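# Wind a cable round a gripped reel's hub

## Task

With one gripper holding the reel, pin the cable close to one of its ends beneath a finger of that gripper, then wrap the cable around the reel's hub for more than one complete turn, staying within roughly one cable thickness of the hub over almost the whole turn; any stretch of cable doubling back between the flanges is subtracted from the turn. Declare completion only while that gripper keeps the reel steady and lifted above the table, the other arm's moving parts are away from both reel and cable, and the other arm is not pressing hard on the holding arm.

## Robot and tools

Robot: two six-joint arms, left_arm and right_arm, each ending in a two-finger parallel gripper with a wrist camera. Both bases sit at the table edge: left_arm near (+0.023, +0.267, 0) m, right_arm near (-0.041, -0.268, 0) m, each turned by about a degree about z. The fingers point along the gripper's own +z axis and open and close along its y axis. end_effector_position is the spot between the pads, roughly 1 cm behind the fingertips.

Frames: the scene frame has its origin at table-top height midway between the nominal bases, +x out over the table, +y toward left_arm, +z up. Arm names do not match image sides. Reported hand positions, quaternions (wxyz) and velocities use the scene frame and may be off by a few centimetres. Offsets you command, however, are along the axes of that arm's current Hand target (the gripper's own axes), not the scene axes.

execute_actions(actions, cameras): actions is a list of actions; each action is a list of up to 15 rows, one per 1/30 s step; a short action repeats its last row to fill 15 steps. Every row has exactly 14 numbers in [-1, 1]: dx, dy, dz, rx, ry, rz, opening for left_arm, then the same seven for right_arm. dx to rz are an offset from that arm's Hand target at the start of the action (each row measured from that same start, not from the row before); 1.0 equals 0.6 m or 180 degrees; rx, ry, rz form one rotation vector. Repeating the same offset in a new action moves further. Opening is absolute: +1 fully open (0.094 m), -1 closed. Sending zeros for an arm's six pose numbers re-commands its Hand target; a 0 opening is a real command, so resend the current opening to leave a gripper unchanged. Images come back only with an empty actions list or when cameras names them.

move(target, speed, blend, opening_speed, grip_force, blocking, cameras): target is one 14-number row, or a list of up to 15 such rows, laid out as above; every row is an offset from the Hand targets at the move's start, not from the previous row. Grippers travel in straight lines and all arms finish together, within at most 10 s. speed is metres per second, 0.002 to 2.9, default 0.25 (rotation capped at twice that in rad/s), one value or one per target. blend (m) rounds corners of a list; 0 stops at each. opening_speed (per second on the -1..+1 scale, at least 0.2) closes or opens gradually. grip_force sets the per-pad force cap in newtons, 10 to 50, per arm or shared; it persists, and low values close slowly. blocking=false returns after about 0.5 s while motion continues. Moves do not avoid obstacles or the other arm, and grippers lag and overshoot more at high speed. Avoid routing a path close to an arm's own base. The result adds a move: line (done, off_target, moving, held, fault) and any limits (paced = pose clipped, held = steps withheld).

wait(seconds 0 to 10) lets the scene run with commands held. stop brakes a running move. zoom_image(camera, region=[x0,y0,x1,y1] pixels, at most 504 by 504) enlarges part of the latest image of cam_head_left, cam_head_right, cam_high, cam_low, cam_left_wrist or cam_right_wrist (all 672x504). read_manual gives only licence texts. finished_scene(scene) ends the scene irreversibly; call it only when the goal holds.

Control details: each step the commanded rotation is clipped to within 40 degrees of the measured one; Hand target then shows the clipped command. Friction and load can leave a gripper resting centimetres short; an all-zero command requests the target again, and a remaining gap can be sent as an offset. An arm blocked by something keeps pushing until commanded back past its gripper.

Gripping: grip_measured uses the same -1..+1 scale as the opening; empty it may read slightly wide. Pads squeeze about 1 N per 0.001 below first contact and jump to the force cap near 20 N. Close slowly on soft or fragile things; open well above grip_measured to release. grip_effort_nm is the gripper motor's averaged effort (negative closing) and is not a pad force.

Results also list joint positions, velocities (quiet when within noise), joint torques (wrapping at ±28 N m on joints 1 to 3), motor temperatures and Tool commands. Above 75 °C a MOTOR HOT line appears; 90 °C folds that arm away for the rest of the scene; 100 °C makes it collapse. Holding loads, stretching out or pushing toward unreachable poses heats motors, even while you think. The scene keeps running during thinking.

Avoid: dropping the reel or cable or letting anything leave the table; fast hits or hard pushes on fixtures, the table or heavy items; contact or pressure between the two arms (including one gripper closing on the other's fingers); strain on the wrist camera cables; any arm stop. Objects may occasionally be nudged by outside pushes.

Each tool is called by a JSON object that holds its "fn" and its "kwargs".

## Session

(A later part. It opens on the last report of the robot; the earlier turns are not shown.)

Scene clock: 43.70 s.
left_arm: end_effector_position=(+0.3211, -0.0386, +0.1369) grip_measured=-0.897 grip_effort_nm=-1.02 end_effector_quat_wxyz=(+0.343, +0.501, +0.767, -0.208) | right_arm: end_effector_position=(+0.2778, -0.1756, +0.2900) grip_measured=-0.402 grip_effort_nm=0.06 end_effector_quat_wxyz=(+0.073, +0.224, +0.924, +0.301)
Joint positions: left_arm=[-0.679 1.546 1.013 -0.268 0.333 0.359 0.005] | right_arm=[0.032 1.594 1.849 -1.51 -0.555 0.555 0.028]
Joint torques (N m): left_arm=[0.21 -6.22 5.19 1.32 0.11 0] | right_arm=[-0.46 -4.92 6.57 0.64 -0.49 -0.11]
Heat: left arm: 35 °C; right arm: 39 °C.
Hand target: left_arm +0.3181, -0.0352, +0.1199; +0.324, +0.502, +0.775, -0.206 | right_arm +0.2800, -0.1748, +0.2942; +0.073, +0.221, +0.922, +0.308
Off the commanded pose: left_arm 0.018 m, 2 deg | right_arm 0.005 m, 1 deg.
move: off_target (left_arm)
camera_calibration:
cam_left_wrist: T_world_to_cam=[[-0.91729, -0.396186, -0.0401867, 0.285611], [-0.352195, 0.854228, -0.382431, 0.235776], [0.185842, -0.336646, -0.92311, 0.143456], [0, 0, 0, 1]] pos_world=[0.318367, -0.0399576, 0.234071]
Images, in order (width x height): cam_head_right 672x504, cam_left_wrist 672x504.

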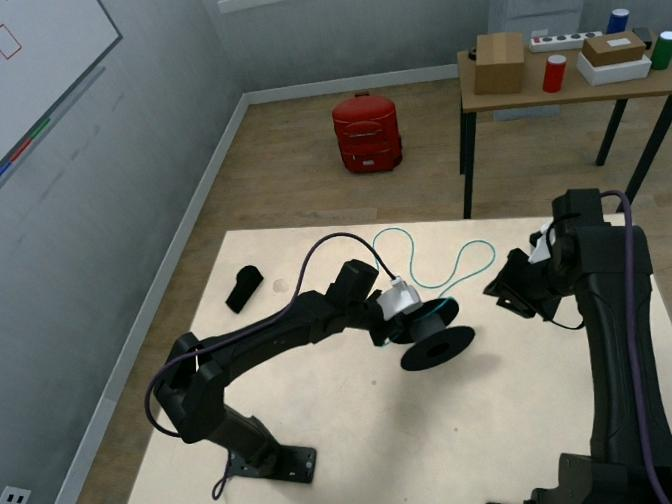

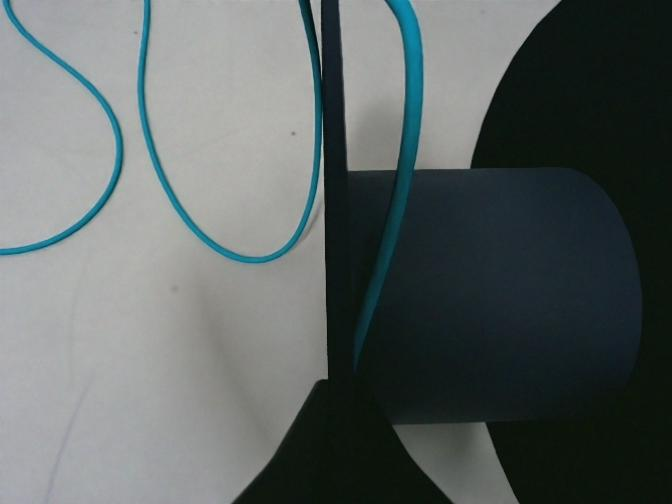

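{"fn": "move", "kwargs": {"target": [[-0.117,0,-0.118,0,0,0,-1,0,0,0,0,0,0,-0.4],[-0.137,0.347,-0.253,0,0,0,-1,0,0,0,0,0,0,-0.4]], "speed": 0.15, "blend": 0.03, "cameras": ["all"]}}

{"fn": "zoom_image", "kwargs": {"camera": "cam_high", "region": [150, 100, 420, 370]}}

Scene clock: 47.20 s.
left_arm: end_effector_position=(+0.4884, +0.1037, +0.2871) grip_measured=-0.897 grip_effort_nm=-1.01 end_effector_quat_wxyz=(+0.327, +0.497, +0.783, -0.179) | right_arm: end_effector_position=(+0.2778, -0.1756, +0.2900) grip_measured=-0.402 grip_effort_nm=0.06 end_effector_quat_wxyz=(+0.073, +0.224, +0.924, +0.301)
Joint positions: left_arm=[-0.152 2.137 2.471 -1.385 0.588 0.836 0.005] | right_arm=[0.032 1.594 1.849 -1.51 -0.555 0.555 0.028]
Joint torques (N m): left_arm=[-0.21 -10.58 7.94 0.78 0.72 0.04] | right_arm=[-0.46 -4.9 6.57 0.64 -0.48 -0.11]
Heat: left arm: 36 °C; right arm: 40 °C.
Hand target: left_arm +0.4865, +0.0953, +0.2864; +0.324, +0.502, +0.775, -0.205 | right_arm +0.2800, -0.1748, +0.2942; +0.073, +0.221, +0.922, +0.308
Off the commanded pose: left_arm 0.009 m, 3 deg | right_arm 0.005 m, 1 deg.
move: off_target (left_arm)
camera_calibration:
cam_left_wrist: T_world_to_cam=[[-0.903405, -0.424657, -0.0593832, 0.503218], [-0.385001, 0.864302, -0.323661, 0.228646], [0.18877, -0.269534, -0.944308, 0.296511], [0, 0, 0, 1]] pos_world=[0.486666, 0.0959959, 0.383884]
cam_right_wrist: T_world_to_cam=[[-0.36269, -0.715741, -0.596801, 0.150391], [-0.924308, 0.194656, 0.328272, 0.233734], [-0.118787, 0.670689, -0.732165, 0.449847], [0, 0, 0, 1]] pos_world=[0.324023, -0.239564, 0.342387]

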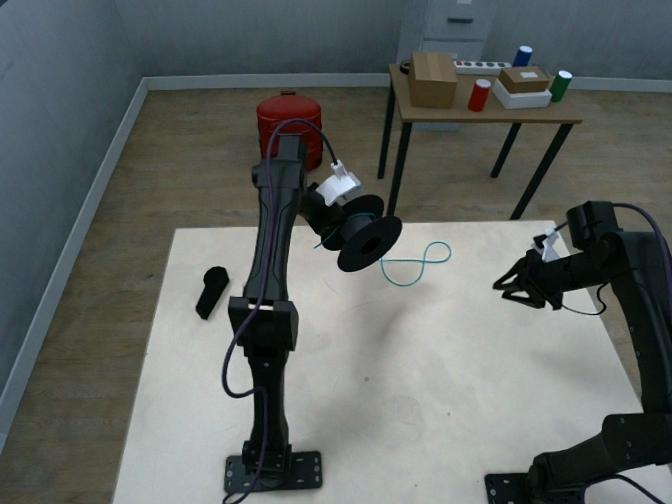

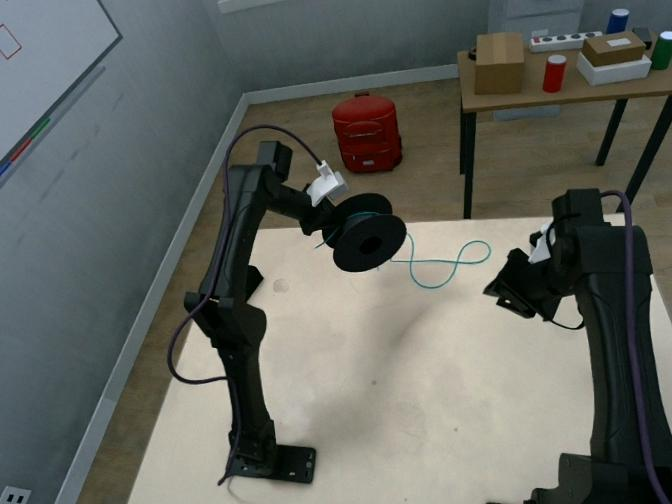

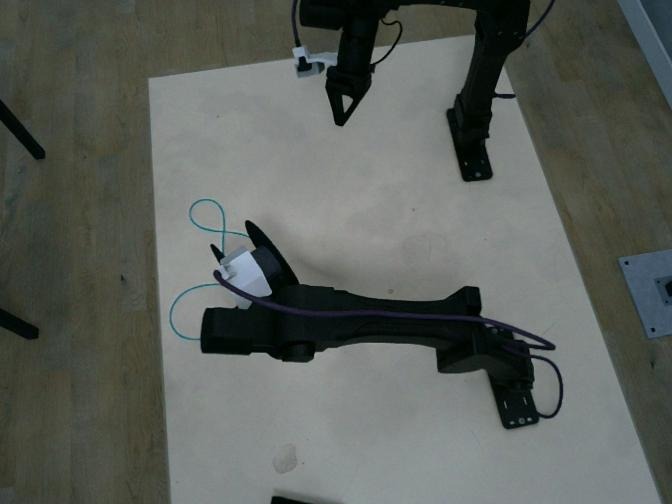

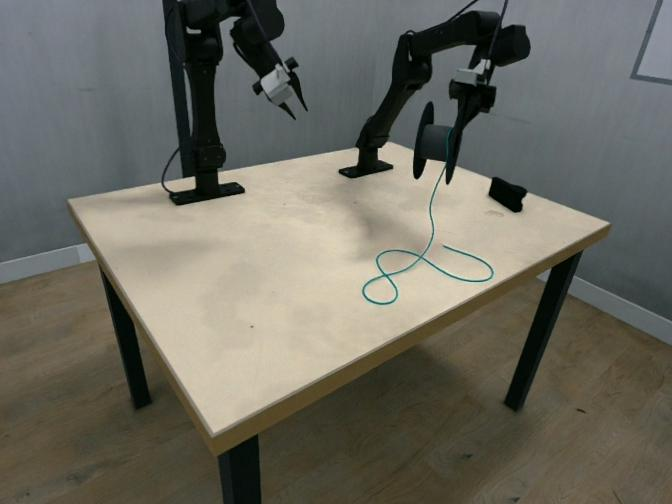

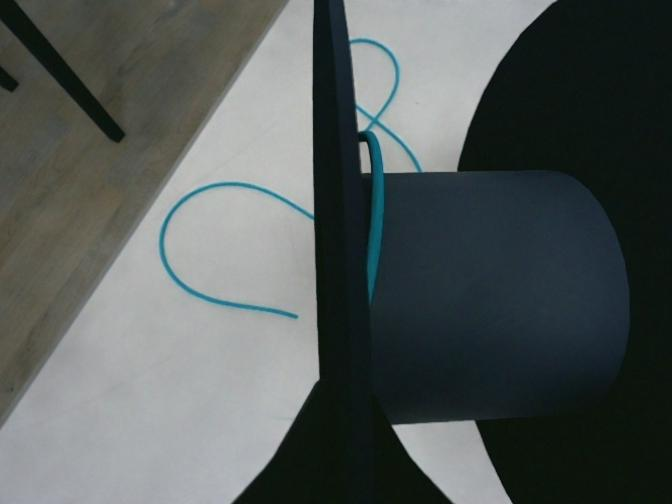

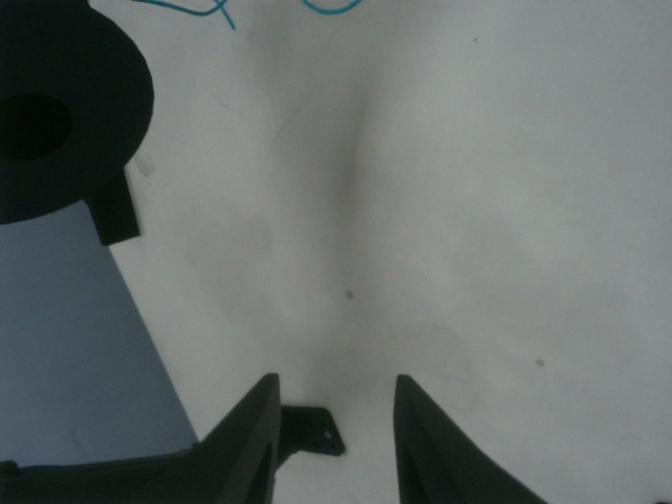

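Scaled by 1.867 from the camera's 672x504 image, which has a finer 960x720 frame.

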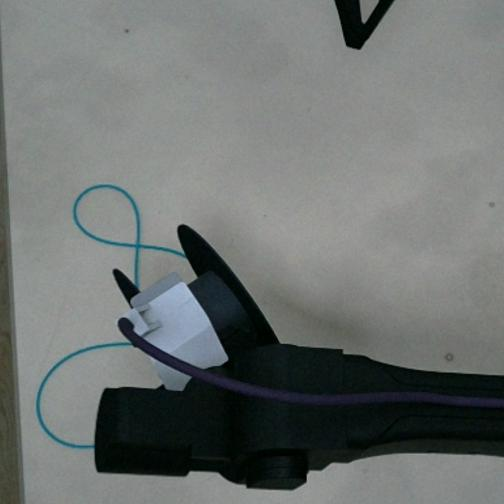

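{"fn": "move", "kwargs": {"target": [0,0,0,0,0,0,-1,-0.423,-0.037,0.377,0.133,-0.189,-0.214,0.4], "speed": 0.2, "cameras": ["cam_right_wrist","cam_high","cam_low"]}}

Scene clock: 51.23 s.
left_arm: end_effector_position=(+0.4881, +0.1037, +0.2869) grip_measured=-0.897 grip_effort_nm=-1.01 end_effector_quat_wxyz=(+0.327, +0.497, +0.784, -0.179) | right_arm: end_effector_position=(+0.5521, -0.1868, +0.0986) grip_measured=+0.398 grip_effort_nm=0.06 end_effector_quat_wxyz=(+0.375, +0.001, +0.927, +0.004)
Joint positions: left_arm=[-0.152 2.137 2.471 -1.387 0.588 0.836 0.005] | right_arm=[0.211 2.214 1.771 -0.364 0.11 0.126 0.066]
Joint torques (N m): left_arm=[-0.21 -10.52 8.03 0.77 0.72 0.03] | right_arm=[0.5 -10.95 8.02 1.33 0.18 -0.05]
Heat: left arm: 36 °C; right arm: 40 °C.
Hand target: left_arm +0.4865, +0.0953, +0.2864; +0.323, +0.502, +0.776, -0.205 | right_arm +0.5594, -0.1840, +0.0994; +0.382, -0.001, +0.924, +0.000
Off the commanded pose: left_arm 0.009 m, 3 deg | right_arm 0.008 m, 1 deg.
move: off_target (left_arm)
camera_calibration:
cam_right_wrist: T_world_to_cam=[[0.0106635, -0.999881, -0.0111583, -0.189303], [-0.941245, -0.00626995, -0.337667, 0.589782], [0.337557, 0.0141034, -0.941199, -0.00421484], [0, 0, 0, 1]] pos_world=[0.558571, -0.185523, 0.193071]
Images, in order (width x height): cam_high 672x504, cam_low 672x504, cam_right_wrist 672x504.

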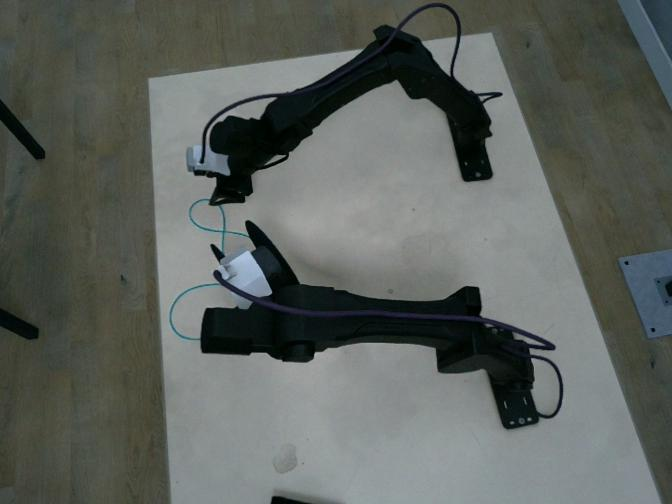

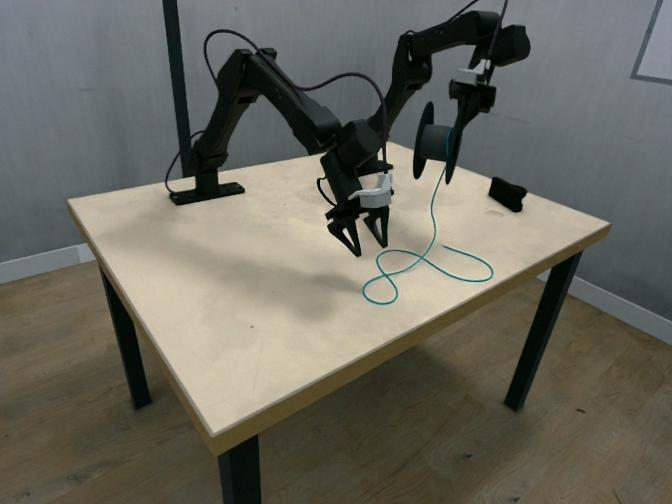

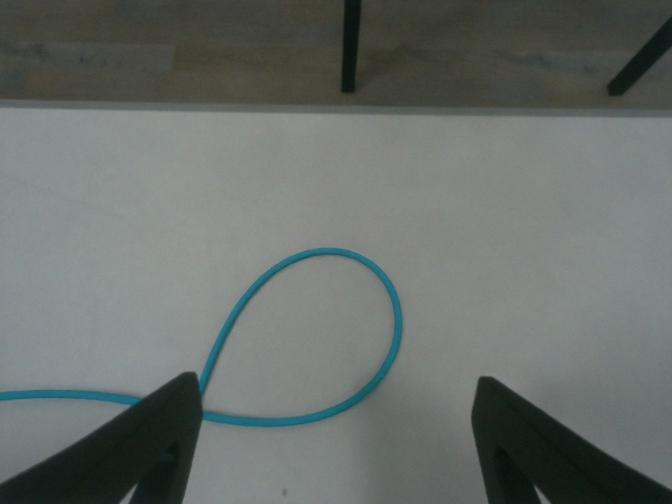

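{"fn": "move", "kwargs": {"target": [[0,0,0,0,0,0,-1,-0.012,-0.043,0.059,0,-0.13,0,0.2],[0,0,0,0,0,0,-1,0.064,-0.047,0.148,0,-0.13,0,0.2],[0,0,0,0,0,0,-1,0.064,-0.047,0.148,0,-0.13,0,-1]], "speed": 0.12, "cameras": ["cam_right_wrist","cam_low"]}}

Scene clock: 55.70 s.
left_arm: end_effector_position=(+0.4881, +0.1037, +0.2869) grip_measured=-0.897 grip_effort_nm=-1.01 end_effector_quat_wxyz=(+0.327, +0.497, +0.784, -0.179) | right_arm: end_effector_position=(+0.5949, -0.2092, +0.0250) grip_measured=-0.989 grip_effort_nm=-0.65 end_effector_quat_wxyz=(+0.569, +0.000, +0.822, +0.001)
Joint positions: left_arm=[-0.152 2.137 2.471 -1.387 0.588 0.836 0.005] | right_arm=[0.166 2.445 1.44 0.643 0.113 0.045 0.001]
Joint torques (N m): left_arm=[-0.21 -10.51 8.03 0.77 0.72 0.03] | right_arm=[-0.58 -10.78 5.37 1.62 -0.06 -0.07]
Heat: left arm: 37 °C; right arm: 40 °C.
Hand target: left_arm +0.4865, +0.0953, +0.2864; +0.323, +0.502, +0.776, -0.205 | right_arm +0.5950, -0.2123, +0.0094; +0.561, -0.001, +0.828, +0.000
Off the commanded pose: left_arm 0.009 m, 3 deg | right_arm 0.016 m, 1 deg.
move: off_target (left_arm, right_arm); target 3's new opening was sent with right_arm's hand 0.016 m and 1 deg from that target
camera_calibration:
cam_right_wrist: T_world_to_cam=[[0.0112701, -0.999936, -0.000341537, -0.213604], [-0.706568, -0.00772192, -0.707603, 0.47442], [0.707555, 0.00821608, -0.70661, -0.314708], [0, 0, 0, 1]] pos_world=[0.560291, -0.207341, 0.113251]
Images, in order (width x height): cam_low 672x504, cam_right_wrist 672x504.

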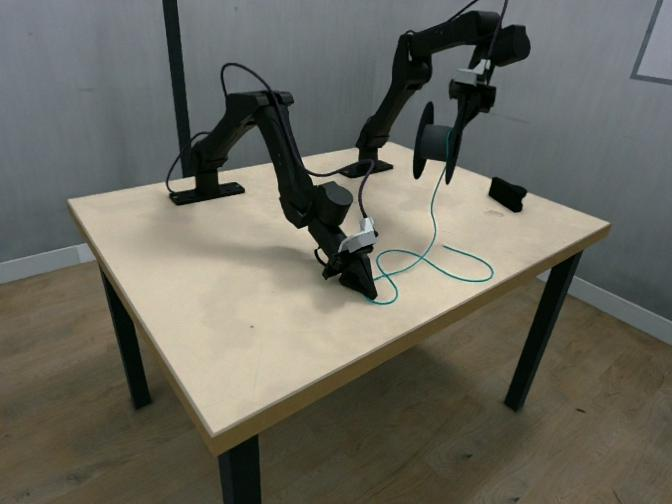

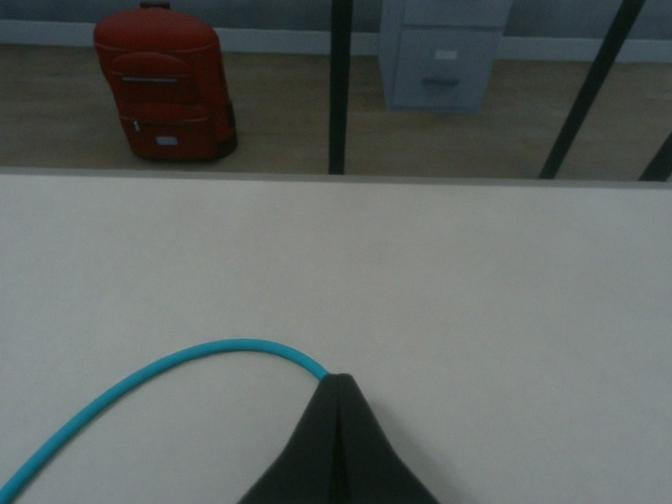

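{"fn": "move", "kwargs": {"target": [[0,0,0,0,0,0,-1,0,0,0,0,0,0,-0.7],[0,0,0,0,0,0,-1,-0.09,0,-0.04,0,0,0,0.5]], "cameras": ["cam_right_wrist"]}}

Scene clock: 58.27 s.
left_arm: end_effector_position=(+0.4881, +0.1037, +0.2869) grip_measured=-0.897 grip_effort_nm=-1.01 end_effector_quat_wxyz=(+0.327, +0.497, +0.784, -0.179) | right_arm: end_effector_position=(+0.5893, -0.2099, +0.0487) grip_measured=+0.498 grip_effort_nm=0.06 end_effector_quat_wxyz=(+0.550, -0.002, +0.835, -0.001)
Joint positions: left_arm=[-0.152 2.137 2.471 -1.387 0.588 0.836 0.005] | right_arm=[0.166 2.354 1.44 0.505 0.113 0.045 0.07]
Joint torques (N m): left_arm=[-0.21 -10.51 8.03 0.77 0.72 0.03] | right_arm=[-0.53 -15.05 5.78 1.49 -0.04 -0.06]
Heat: left arm: 38 °C; right arm: 41 °C.
Hand target: left_arm +0.4865, +0.0953, +0.2864; +0.323, +0.502, +0.776, -0.205 | right_arm +0.5927, -0.2122, +0.0686; +0.561, -0.001, +0.827, +0.000
Off the commanded pose: left_arm 0.009 m, 3 deg | right_arm 0.020 m, 2 deg.
move: off_target (left_arm, right_arm); target 2's new opening was sent with right_arm's hand 0.020 m and 2 deg from that target
camera_calibration:
cam_right_wrist: T_world_to_cam=[[0.0115869, -0.999919, 0.00533804, -0.214653], [-0.739255, -0.0121609, -0.673316, 0.503929], [0.673326, 0.00385548, -0.739335, -0.273221], [0, 0, 0, 1]] pos_world=[0.558986, -0.207454, 0.138448]
Images, in order (width x height): cam_right_wrist 672x504.

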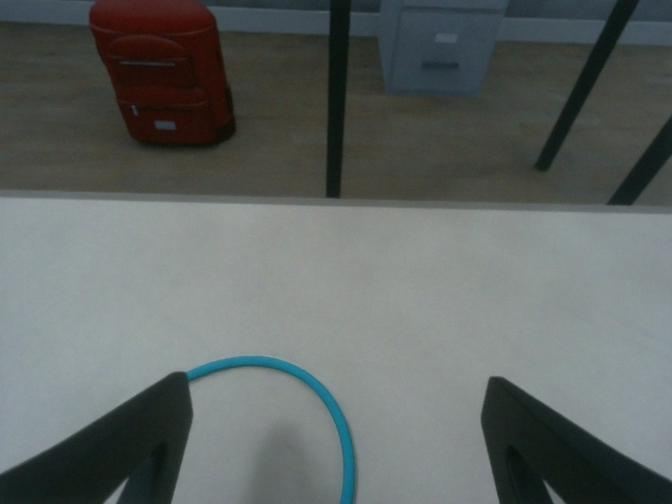

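{"fn": "move", "kwargs": {"target": [[0,0,0,0,0,0,-1,0.0,0,0,0,0.08,0,0.2],[0,0,0,0,0,0,-1,0.109,0.0,0.036,0,0.08,0,0.2],[0,0,0,0,0,0,-1,0.109,0.0,0.036,0,0.08,0,-1]], "speed": 0.12, "cameras": ["cam_right_wrist","cam_low"]}}

Scene clock: 62.07 s.
left_arm: end_effector_position=(+0.4881, +0.1037, +0.2869) grip_measured=-0.897 grip_effort_nm=-1.02 end_effector_quat_wxyz=(+0.327, +0.497, +0.784, -0.179) | right_arm: end_effector_position=(+0.5936, -0.2095, +0.0238) grip_measured=-0.989 grip_effort_nm=-0.65 end_effector_quat_wxyz=(+0.472, -0.002, +0.882, -0.001)
Joint positions: left_arm=[-0.152 2.137 2.471 -1.387 0.588 0.836 0.005] | right_arm=[0.162 2.403 1.607 0.204 0.099 0.062 0.001]
Joint torques (N m): left_arm=[-0.21 -10.52 8.03 0.77 0.72 0.03] | right_arm=[-0.51 -11.03 4.66 1.48 -0.08 0.02]
Heat: left arm: 38 °C; right arm: 42 °C.
Hand target: left_arm +0.4865, +0.0953, +0.2864; +0.323, +0.502, +0.776, -0.205 | right_arm +0.5886, -0.2122, -0.0002; +0.453, -0.001, +0.891, +0.000
Off the commanded pose: left_arm 0.009 m, 3 deg | right_arm 0.025 m, 2 deg.
move: off_target (left_arm, right_arm); target 3's new opening was sent with right_arm's hand 0.023 m and 2 deg from that target
camera_calibration:
cam_right_wrist: T_world_to_cam=[[0.0123626, -0.999919, 0.00315517, -0.214579], [-0.848842, -0.0121624, -0.528507, 0.552015], [0.528503, 0.00385547, -0.848923, -0.205903], [0, 0, 0, 1]] pos_world=[0.580046, -0.207054, 0.117626]
Images, in order (width x height): cam_low 672x504, cam_right_wrist 672x504.

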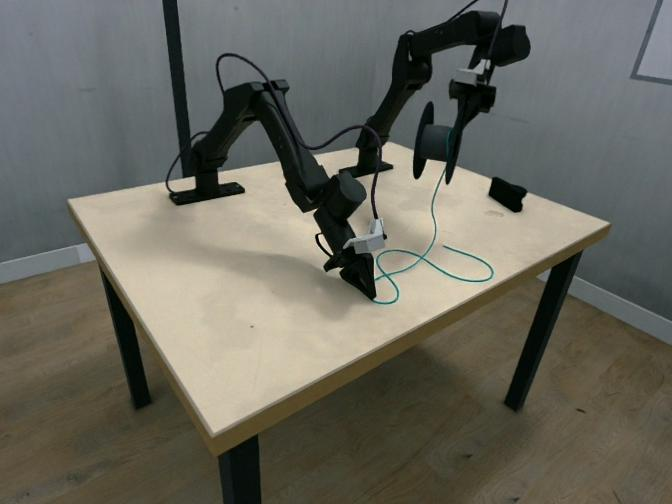

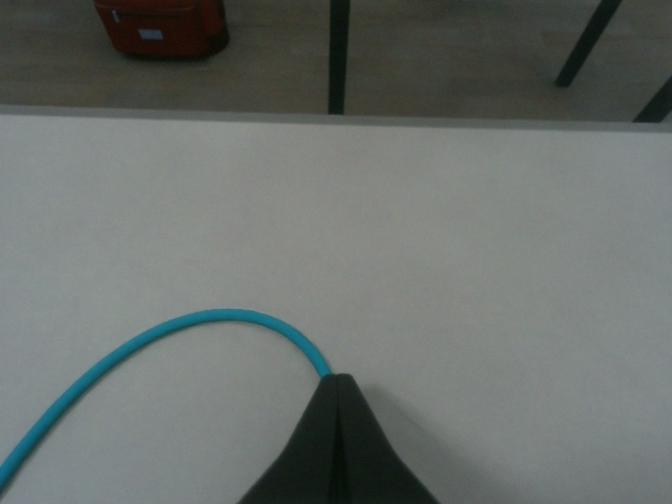

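{"fn": "move", "kwargs": {"target": [[0,0,0,0,0,0,-1,0,0,0,0,0,0,-0.7],[0,0,0,0,0,0,-1,-0.067,0,-0.049,0,0.15,0,0.2],[0,0,0,0,0,0,-1,0.004,0.005,-0.005,0,0.15,0,0.2]], "speed": 0.12, "cameras": ["cam_right_wrist"]}}

Scene clock: 68.00 s.
left_arm: end_effector_position=(+0.4881, +0.1037, +0.2869) grip_measured=-0.897 grip_effort_nm=-1.01 end_effector_quat_wxyz=(+0.327, +0.497, +0.784, -0.179) | right_arm: end_effector_position=(+0.5974, -0.2088, +0.0195) grip_measured=+0.198 grip_effort_nm=0.06 end_effector_quat_wxyz=(+0.262, +0.001, +0.965, +0.003)
Joint positions: left_arm=[-0.152 2.137 2.471 -1.387 0.588 0.836 0.005] | right_arm=[0.148 2.735 2.545 -0.852 0.048 0.094 0.056]
Joint torques (N m): left_arm=[-0.21 -10.52 8.03 0.77 0.72 0.03] | right_arm=[0.08 -14.64 3.38 0.85 0 -0.05]
Heat: left arm: 39 °C; right arm: 42 °C.
Hand target: left_arm +0.4865, +0.0953, +0.2864; +0.323, +0.502, +0.776, -0.205 | right_arm +0.5847, -0.2093, -0.0003; +0.233, -0.001, +0.973, +0.000
Off the commanded pose: left_arm 0.009 m, 3 deg | right_arm 0.024 m, 4 deg.
elbow stopped short (right arm): the move would have taken joint 3 (elbow) straighter than the controller allows.
move: off_target (left_arm, right_arm); target 2's new opening was sent with right_arm's hand 0.013 m and 2 deg from that target
camera_calibration:
cam_right_wrist: T_world_to_cam=[[0.00808948, -0.999908, -0.010915, -0.211077], [-0.994373, -0.0068908, -0.105708, 0.632732], [0.105624, 0.0117087, -0.994337, 0.0454952], [0, 0, 0, 1]] pos_world=[0.626074, -0.20723, 0.109819]
Images, in order (width x height): cam_right_wrist 672x504.

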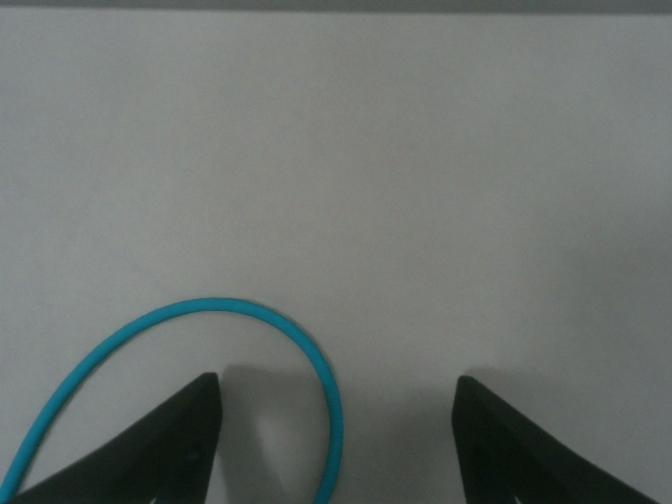

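{"fn": "move", "kwargs": {"target": [[0,0,0,0,0,0,-1,0.015,0,0.015,0,0,0,0.2],[0,0,0,0,0,0,-1,0.015,0,0.015,0,0,0,-1]], "speed": 0.1, "cameras": ["cam_right_wrist"]}}

Scene clock: 69.63 s.
left_arm: end_effector_position=(+0.4881, +0.1037, +0.2869) grip_measured=-0.897 grip_effort_nm=-1.02 end_effector_quat_wxyz=(+0.327, +0.497, +0.784, -0.179) | right_arm: end_effector_position=(+0.6006, -0.2057, +0.0193) grip_measured=-0.984 grip_effort_nm=-0.92 end_effector_quat_wxyz=(+0.280, +0.000, +0.960, +0.007)
Joint positions: left_arm=[-0.152 2.137 2.471 -1.387 0.588 0.836 0.005] | right_arm=[0.151 2.691 2.439 -0.753 0.044 0.094 0.001]
Joint torques (N m): left_arm=[-0.2 -10.51 8.05 0.77 0.72 0.03] | right_arm=[-0.12 -13.63 3.38 0.69 0.05 -0.04]
Motor temperatures (°C): left_arm=[25 39 36 33 25 24 28] | right_arm=[26 43 41 33 29 24 28]
Heat: left arm: 39 °C; right arm: 43 °C.
Hand target: left_arm +0.4865, +0.0953, +0.2864; +0.323, +0.502, +0.776, -0.205 | right_arm +0.5807, -0.2093, -0.0125; +0.233, -0.001, +0.973, +0.000
Off the commanded pose: left_arm 0.009 m, 3 deg | right_arm 0.037 m, 6 deg.
move: off_target (left_arm, right_arm); target 2's new opening was sent with right_arm's hand 0.036 m and 5 deg from that target
camera_calibration:
cam_right_wrist: T_world_to_cam=[[0.0140456, -0.999735, -0.0182408, -0.211426], [-0.989817, -0.0113173, -0.141896, 0.632871], [0.141652, 0.0200481, -0.989713, 0.02485], [0, 0, 0, 1]] pos_world=[0.625876, -0.204706, 0.11054]
Images, in order (width x height): cam_right_wrist 672x504.

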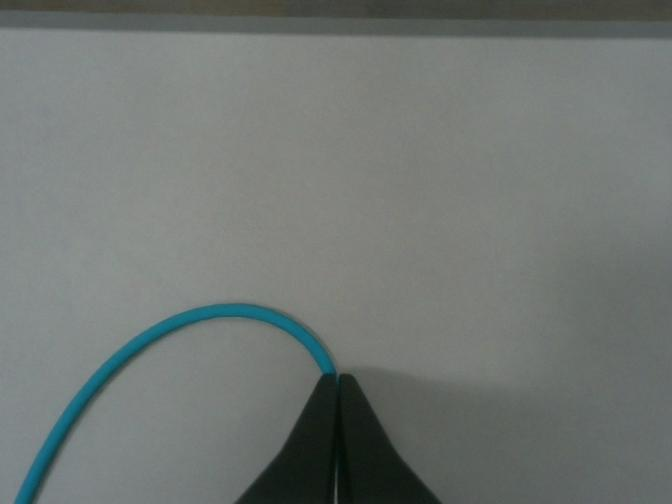

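{"fn": "move", "kwargs": {"target": [0,0,0,0,0,0,-1,-0.09,0,-0.2,0,0,0,-1], "speed": 0.12, "cameras": ["cam_right_wrist","cam_low","cam_high"]}}

Scene clock: 71.50 s.
left_arm: end_effector_position=(+0.4881, +0.1037, +0.2869) grip_measured=-0.897 grip_effort_nm=-1.01 end_effector_quat_wxyz=(+0.327, +0.497, +0.784, -0.179) | right_arm: end_effector_position=(+0.5733, -0.2086, +0.1130) grip_measured=-0.984 grip_effort_nm=-0.92 end_effector_quat_wxyz=(+0.261, -0.001, +0.965, +0.005)
Joint positions: left_arm=[-0.152 2.137 2.471 -1.387 0.588 0.836 0.005] | right_arm=[0.151 2.691 2.841 -1.194 0.044 0.094 0.001]
Joint torques (N m): left_arm=[-0.21 -10.52 8.05 0.77 0.72 0.03] | right_arm=[-0.05 -14.32 7.13 0.95 0.06 -0.06]
Heat: left arm: 39 °C; right arm: 44 °C.
Hand target: left_arm +0.4865, +0.0953, +0.2864; +0.323, +0.502, +0.776, -0.205 | right_arm +0.5745, -0.2091, +0.1190; +0.233, -0.001, +0.973, +0.000
Off the commanded pose: left_arm 0.009 m, 3 deg | right_arm 0.006 m, 3 deg.
elbow stopped short (right arm): the move would have taken joint 3 (elbow) straighter than the controller allows.
move: off_target (left_arm, right_arm)
camera_calibration:
cam_right_wrist: T_world_to_cam=[[0.0134186, -0.999804, -0.0145523, -0.212301], [-0.994644, -0.0118548, -0.10268, 0.617344], [0.102488, 0.0158522, -0.994608, 0.143697], [0, 0, 0, 1]] pos_world=[0.602159, -0.207218, 0.203222]
Images, in order (width x height): cam_high 672x504, cam_low 672x504, cam_right_wrist 672x504.

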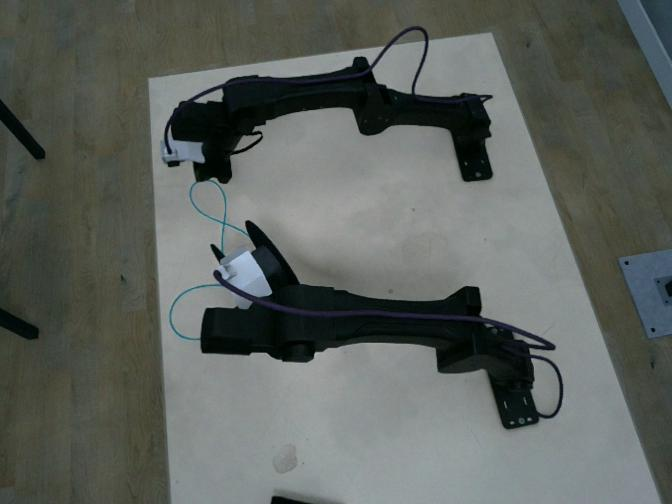

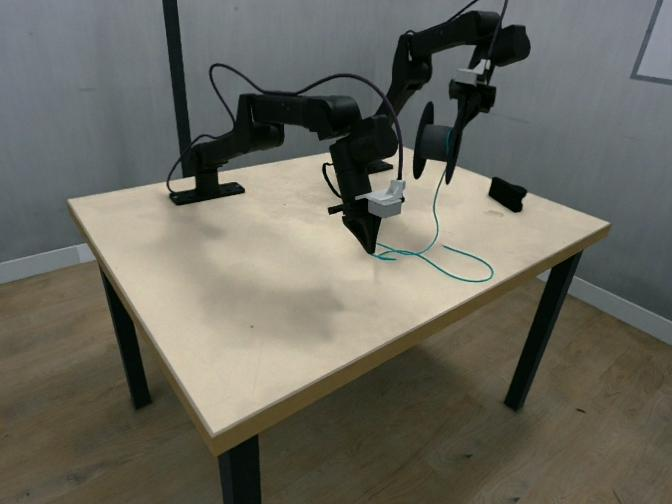

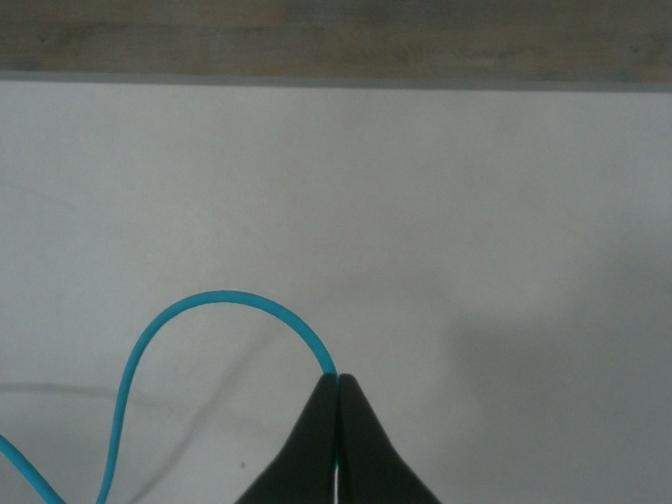

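{"fn": "move", "kwargs": {"target": [-0.025,0.028,-0.009,-0.048,0,-0.05,-1,-0.2,0.088,-0.157,-0.184,-0.338,-0.113,-1], "speed": 0.15, "cameras": ["all"]}}

{"fn": "zoom_image", "kwargs": {"camera": "cam_high", "region": [120, 100, 420, 370]}}

Scene clock: 76.80 s.
left_arm: end_effector_position=(+0.5039, +0.1037, +0.2870) grip_measured=-0.897 grip_effort_nm=-1.01 end_effector_quat_wxyz=(+0.324, +0.410, +0.837, -0.164) | right_arm: end_effector_position=(+0.6337, -0.1536, +0.2603) grip_measured=-0.984 grip_effort_nm=-0.93 end_effector_quat_wxyz=(+0.669, -0.224, +0.673, +0.222)
Joint positions: left_arm=[-0.18 2.137 2.471 -1.318 0.486 0.599 0.005] | right_arm=[0.054 2.376 1.979 0.389 -0.631 -0.005 0.001]
Joint torques (N m): left_arm=[-0.79 -13.2 7.58 1.24 0.4 -0.16] | right_arm=[-0.59 -11.88 8.35 1.55 -0.12 0.04]
Heat: left arm: 40 °C; right arm: 46 °C.
Hand target: left_arm +0.5045, +0.0960, +0.3009; +0.343, +0.414, +0.826, -0.171 | right_arm +0.6389, -0.1562, +0.2573; +0.671, -0.225, +0.670, +0.224
Off the commanded pose: left_arm 0.016 m, 3 deg | right_arm 0.006 m, 1 deg.
move: off_target (left_arm)
camera_calibration:
cam_left_wrist: T_world_to_cam=[[-0.803298, -0.59556, -0.00457973, 0.468755], [-0.565782, 0.765489, -0.306459, 0.331037], [0.18602, -0.243586, -0.951873, 0.294391], [0, 0, 0, 1]] pos_world=[0.509082, 0.0974757, 0.383819]
cam_right_wrist: T_world_to_cam=[[0.605768, -0.795622, 0.00562151, -0.505202], [-0.330269, -0.257874, -0.907978, 0.44402], [0.723856, 0.548167, -0.418981, -0.178761], [0, 0, 0, 1]] pos_world=[0.582078, -0.189458, 0.331103]

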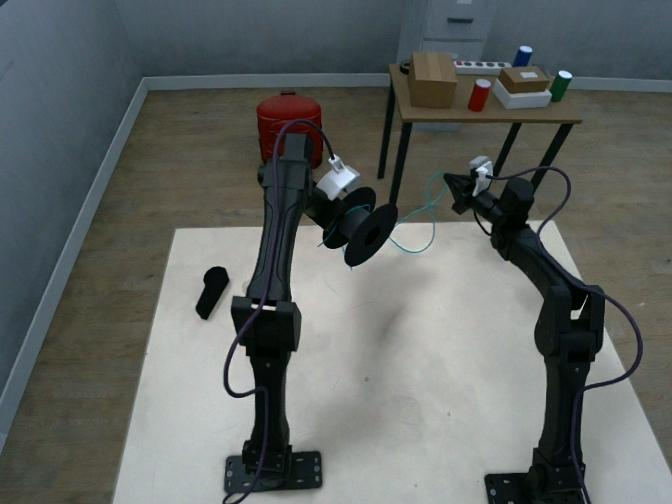

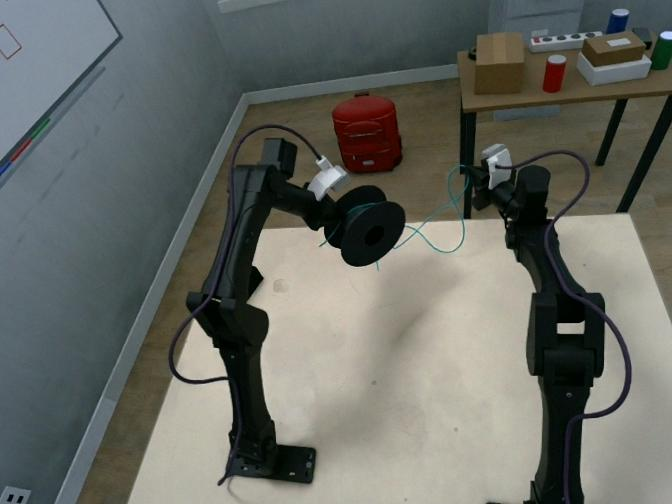

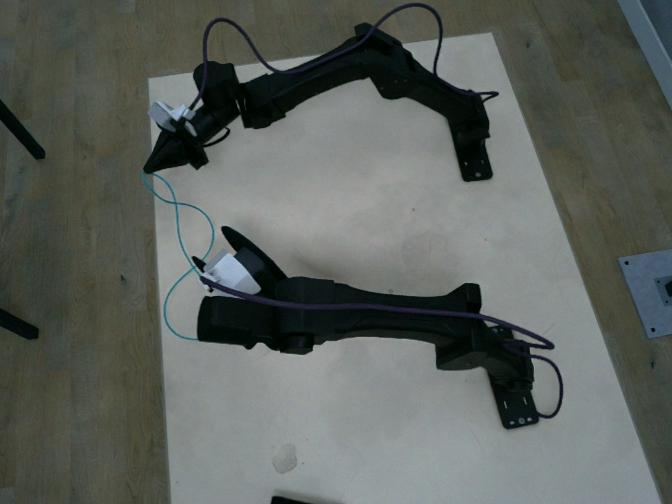

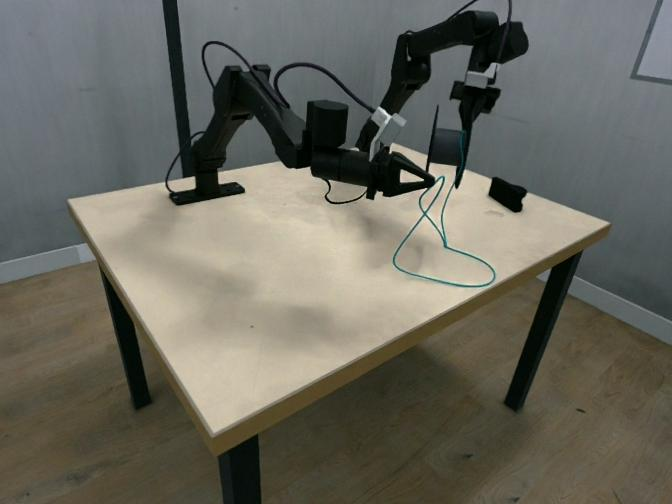

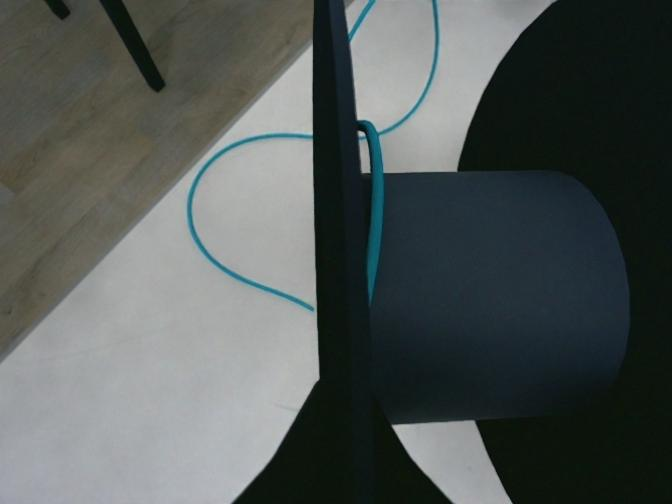

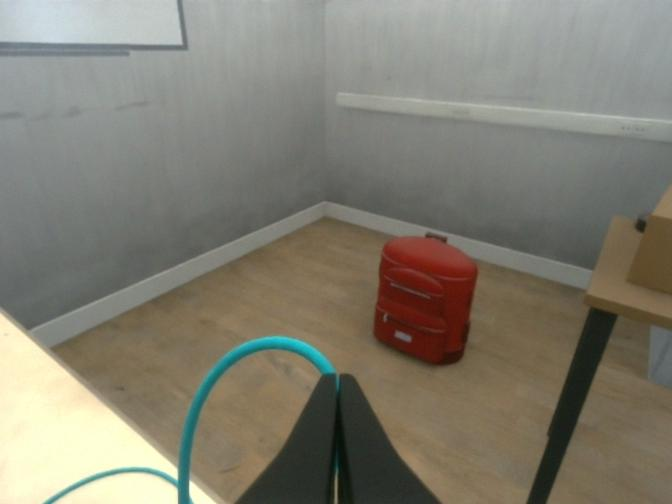

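Scaled by 1.680 from the camera's 672x504 image, which has a finer 960x720 frame.

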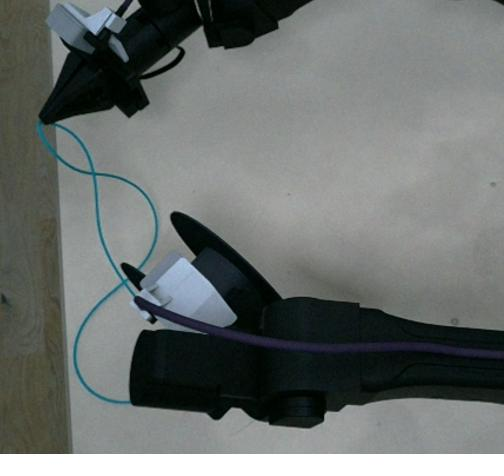

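{"fn": "move", "kwargs": {"target": [0,0,0,0,0,0,-1,-0.25,-0.083,-0.333,0,0,0,-1], "speed": 0.15, "cameras": ["cam_left_wrist","cam_high","cam_low","cam_head_right"]}}

{"fn": "zoom_image", "kwargs": {"camera": "cam_high", "region": [120, 100, 420, 370]}}

Scene clock: 79.57 s.
left_arm: end_effector_position=(+0.5040, +0.1037, +0.2870) grip_measured=-0.897 grip_effort_nm=-1.02 end_effector_quat_wxyz=(+0.324, +0.410, +0.837, -0.164) | right_arm: end_effector_position=(+0.5205, -0.3218, +0.3782) grip_measured=-0.984 grip_effort_nm=-0.92 end_effector_quat_wxyz=(+0.657, -0.209, +0.686, +0.232)
Joint positions: left_arm=[-0.18 2.137 2.471 -1.318 0.486 0.599 0.005] | right_arm=[-0.327 1.979 1.842 0.085 -1.006 0.001 0.001]
Joint torques (N m): left_arm=[-0.77 -13.2 7.58 1.25 0.4 -0.12] | right_arm=[0.01 -13.59 8.01 1.23 -0.19 -0.04]
Heat: left arm: 41 °C; right arm: 47 °C.
Hand target: left_arm +0.5045, +0.0960, +0.3010; +0.343, +0.414, +0.826, -0.171 | right_arm +0.5093, -0.3162, +0.4073; +0.671, -0.225, +0.670, +0.224
Off the commanded pose: left_arm 0.016 m, 3 deg | right_arm 0.032 m, 3 deg.
move: off_target (left_arm, right_arm)
camera_calibration:
cam_left_wrist: T_world_to_cam=[[-0.803247, -0.595626, -0.00489133, 0.468855], [-0.565721, 0.765437, -0.306703, 0.331105], [0.186424, -0.243591, -0.951793, 0.294155], [0, 0, 0, 1]] pos_world=[0.509082, 0.0974756, 0.383819]
Images, in order (width x height): cam_head_right 672x504, cam_high 672x504, cam_low 672x504, cam_left_wrist 672x504.

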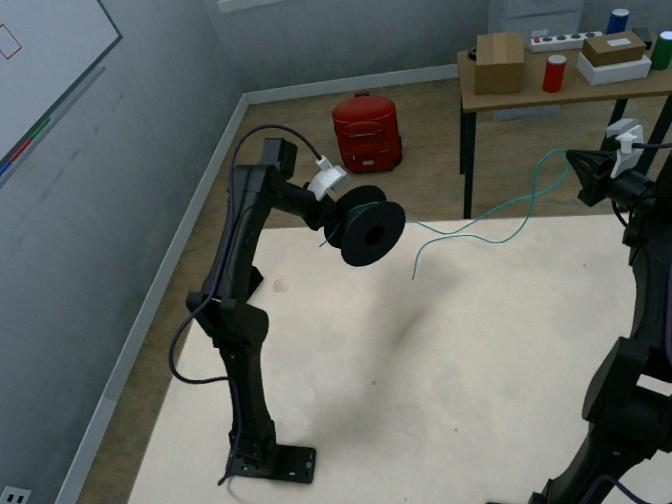

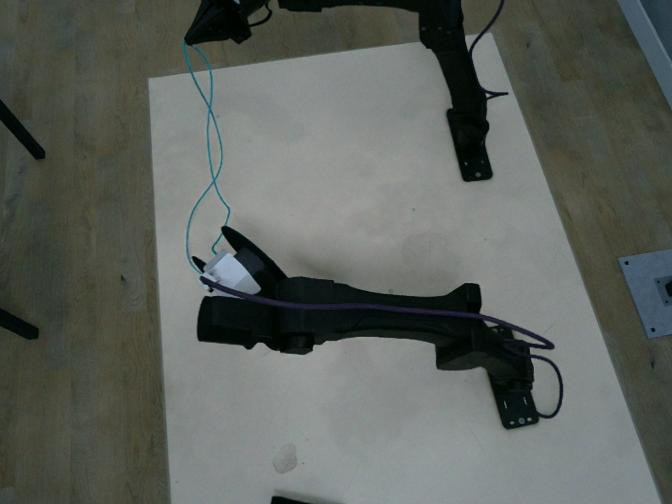

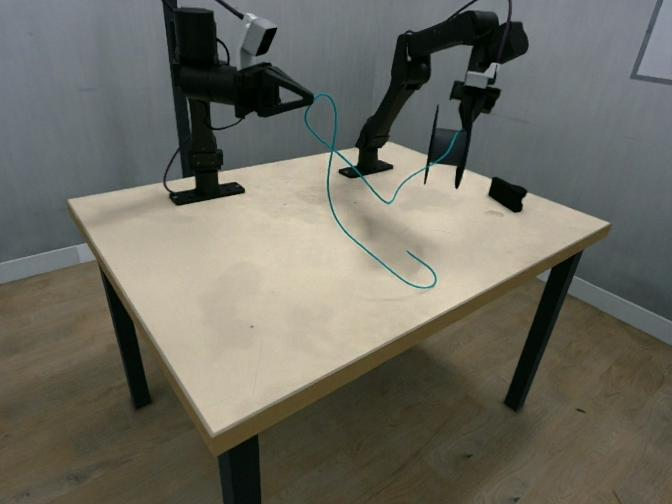

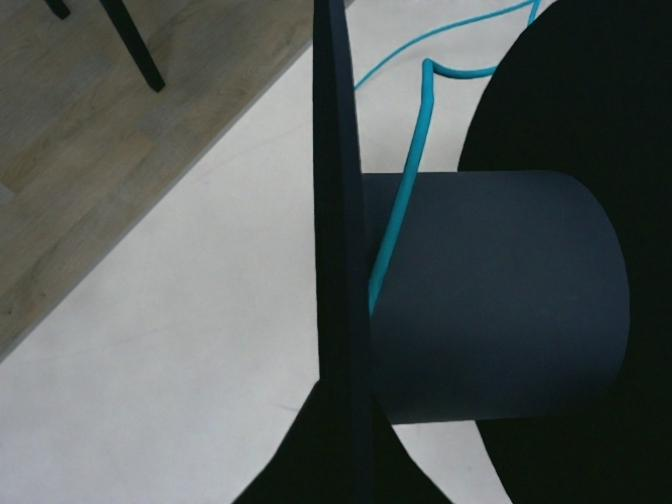

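Scaled by 1.680 from the camera's 672x504 image, which has a finer 960x720 frame.

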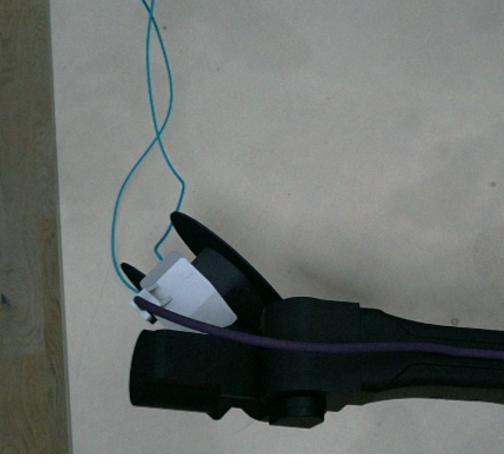

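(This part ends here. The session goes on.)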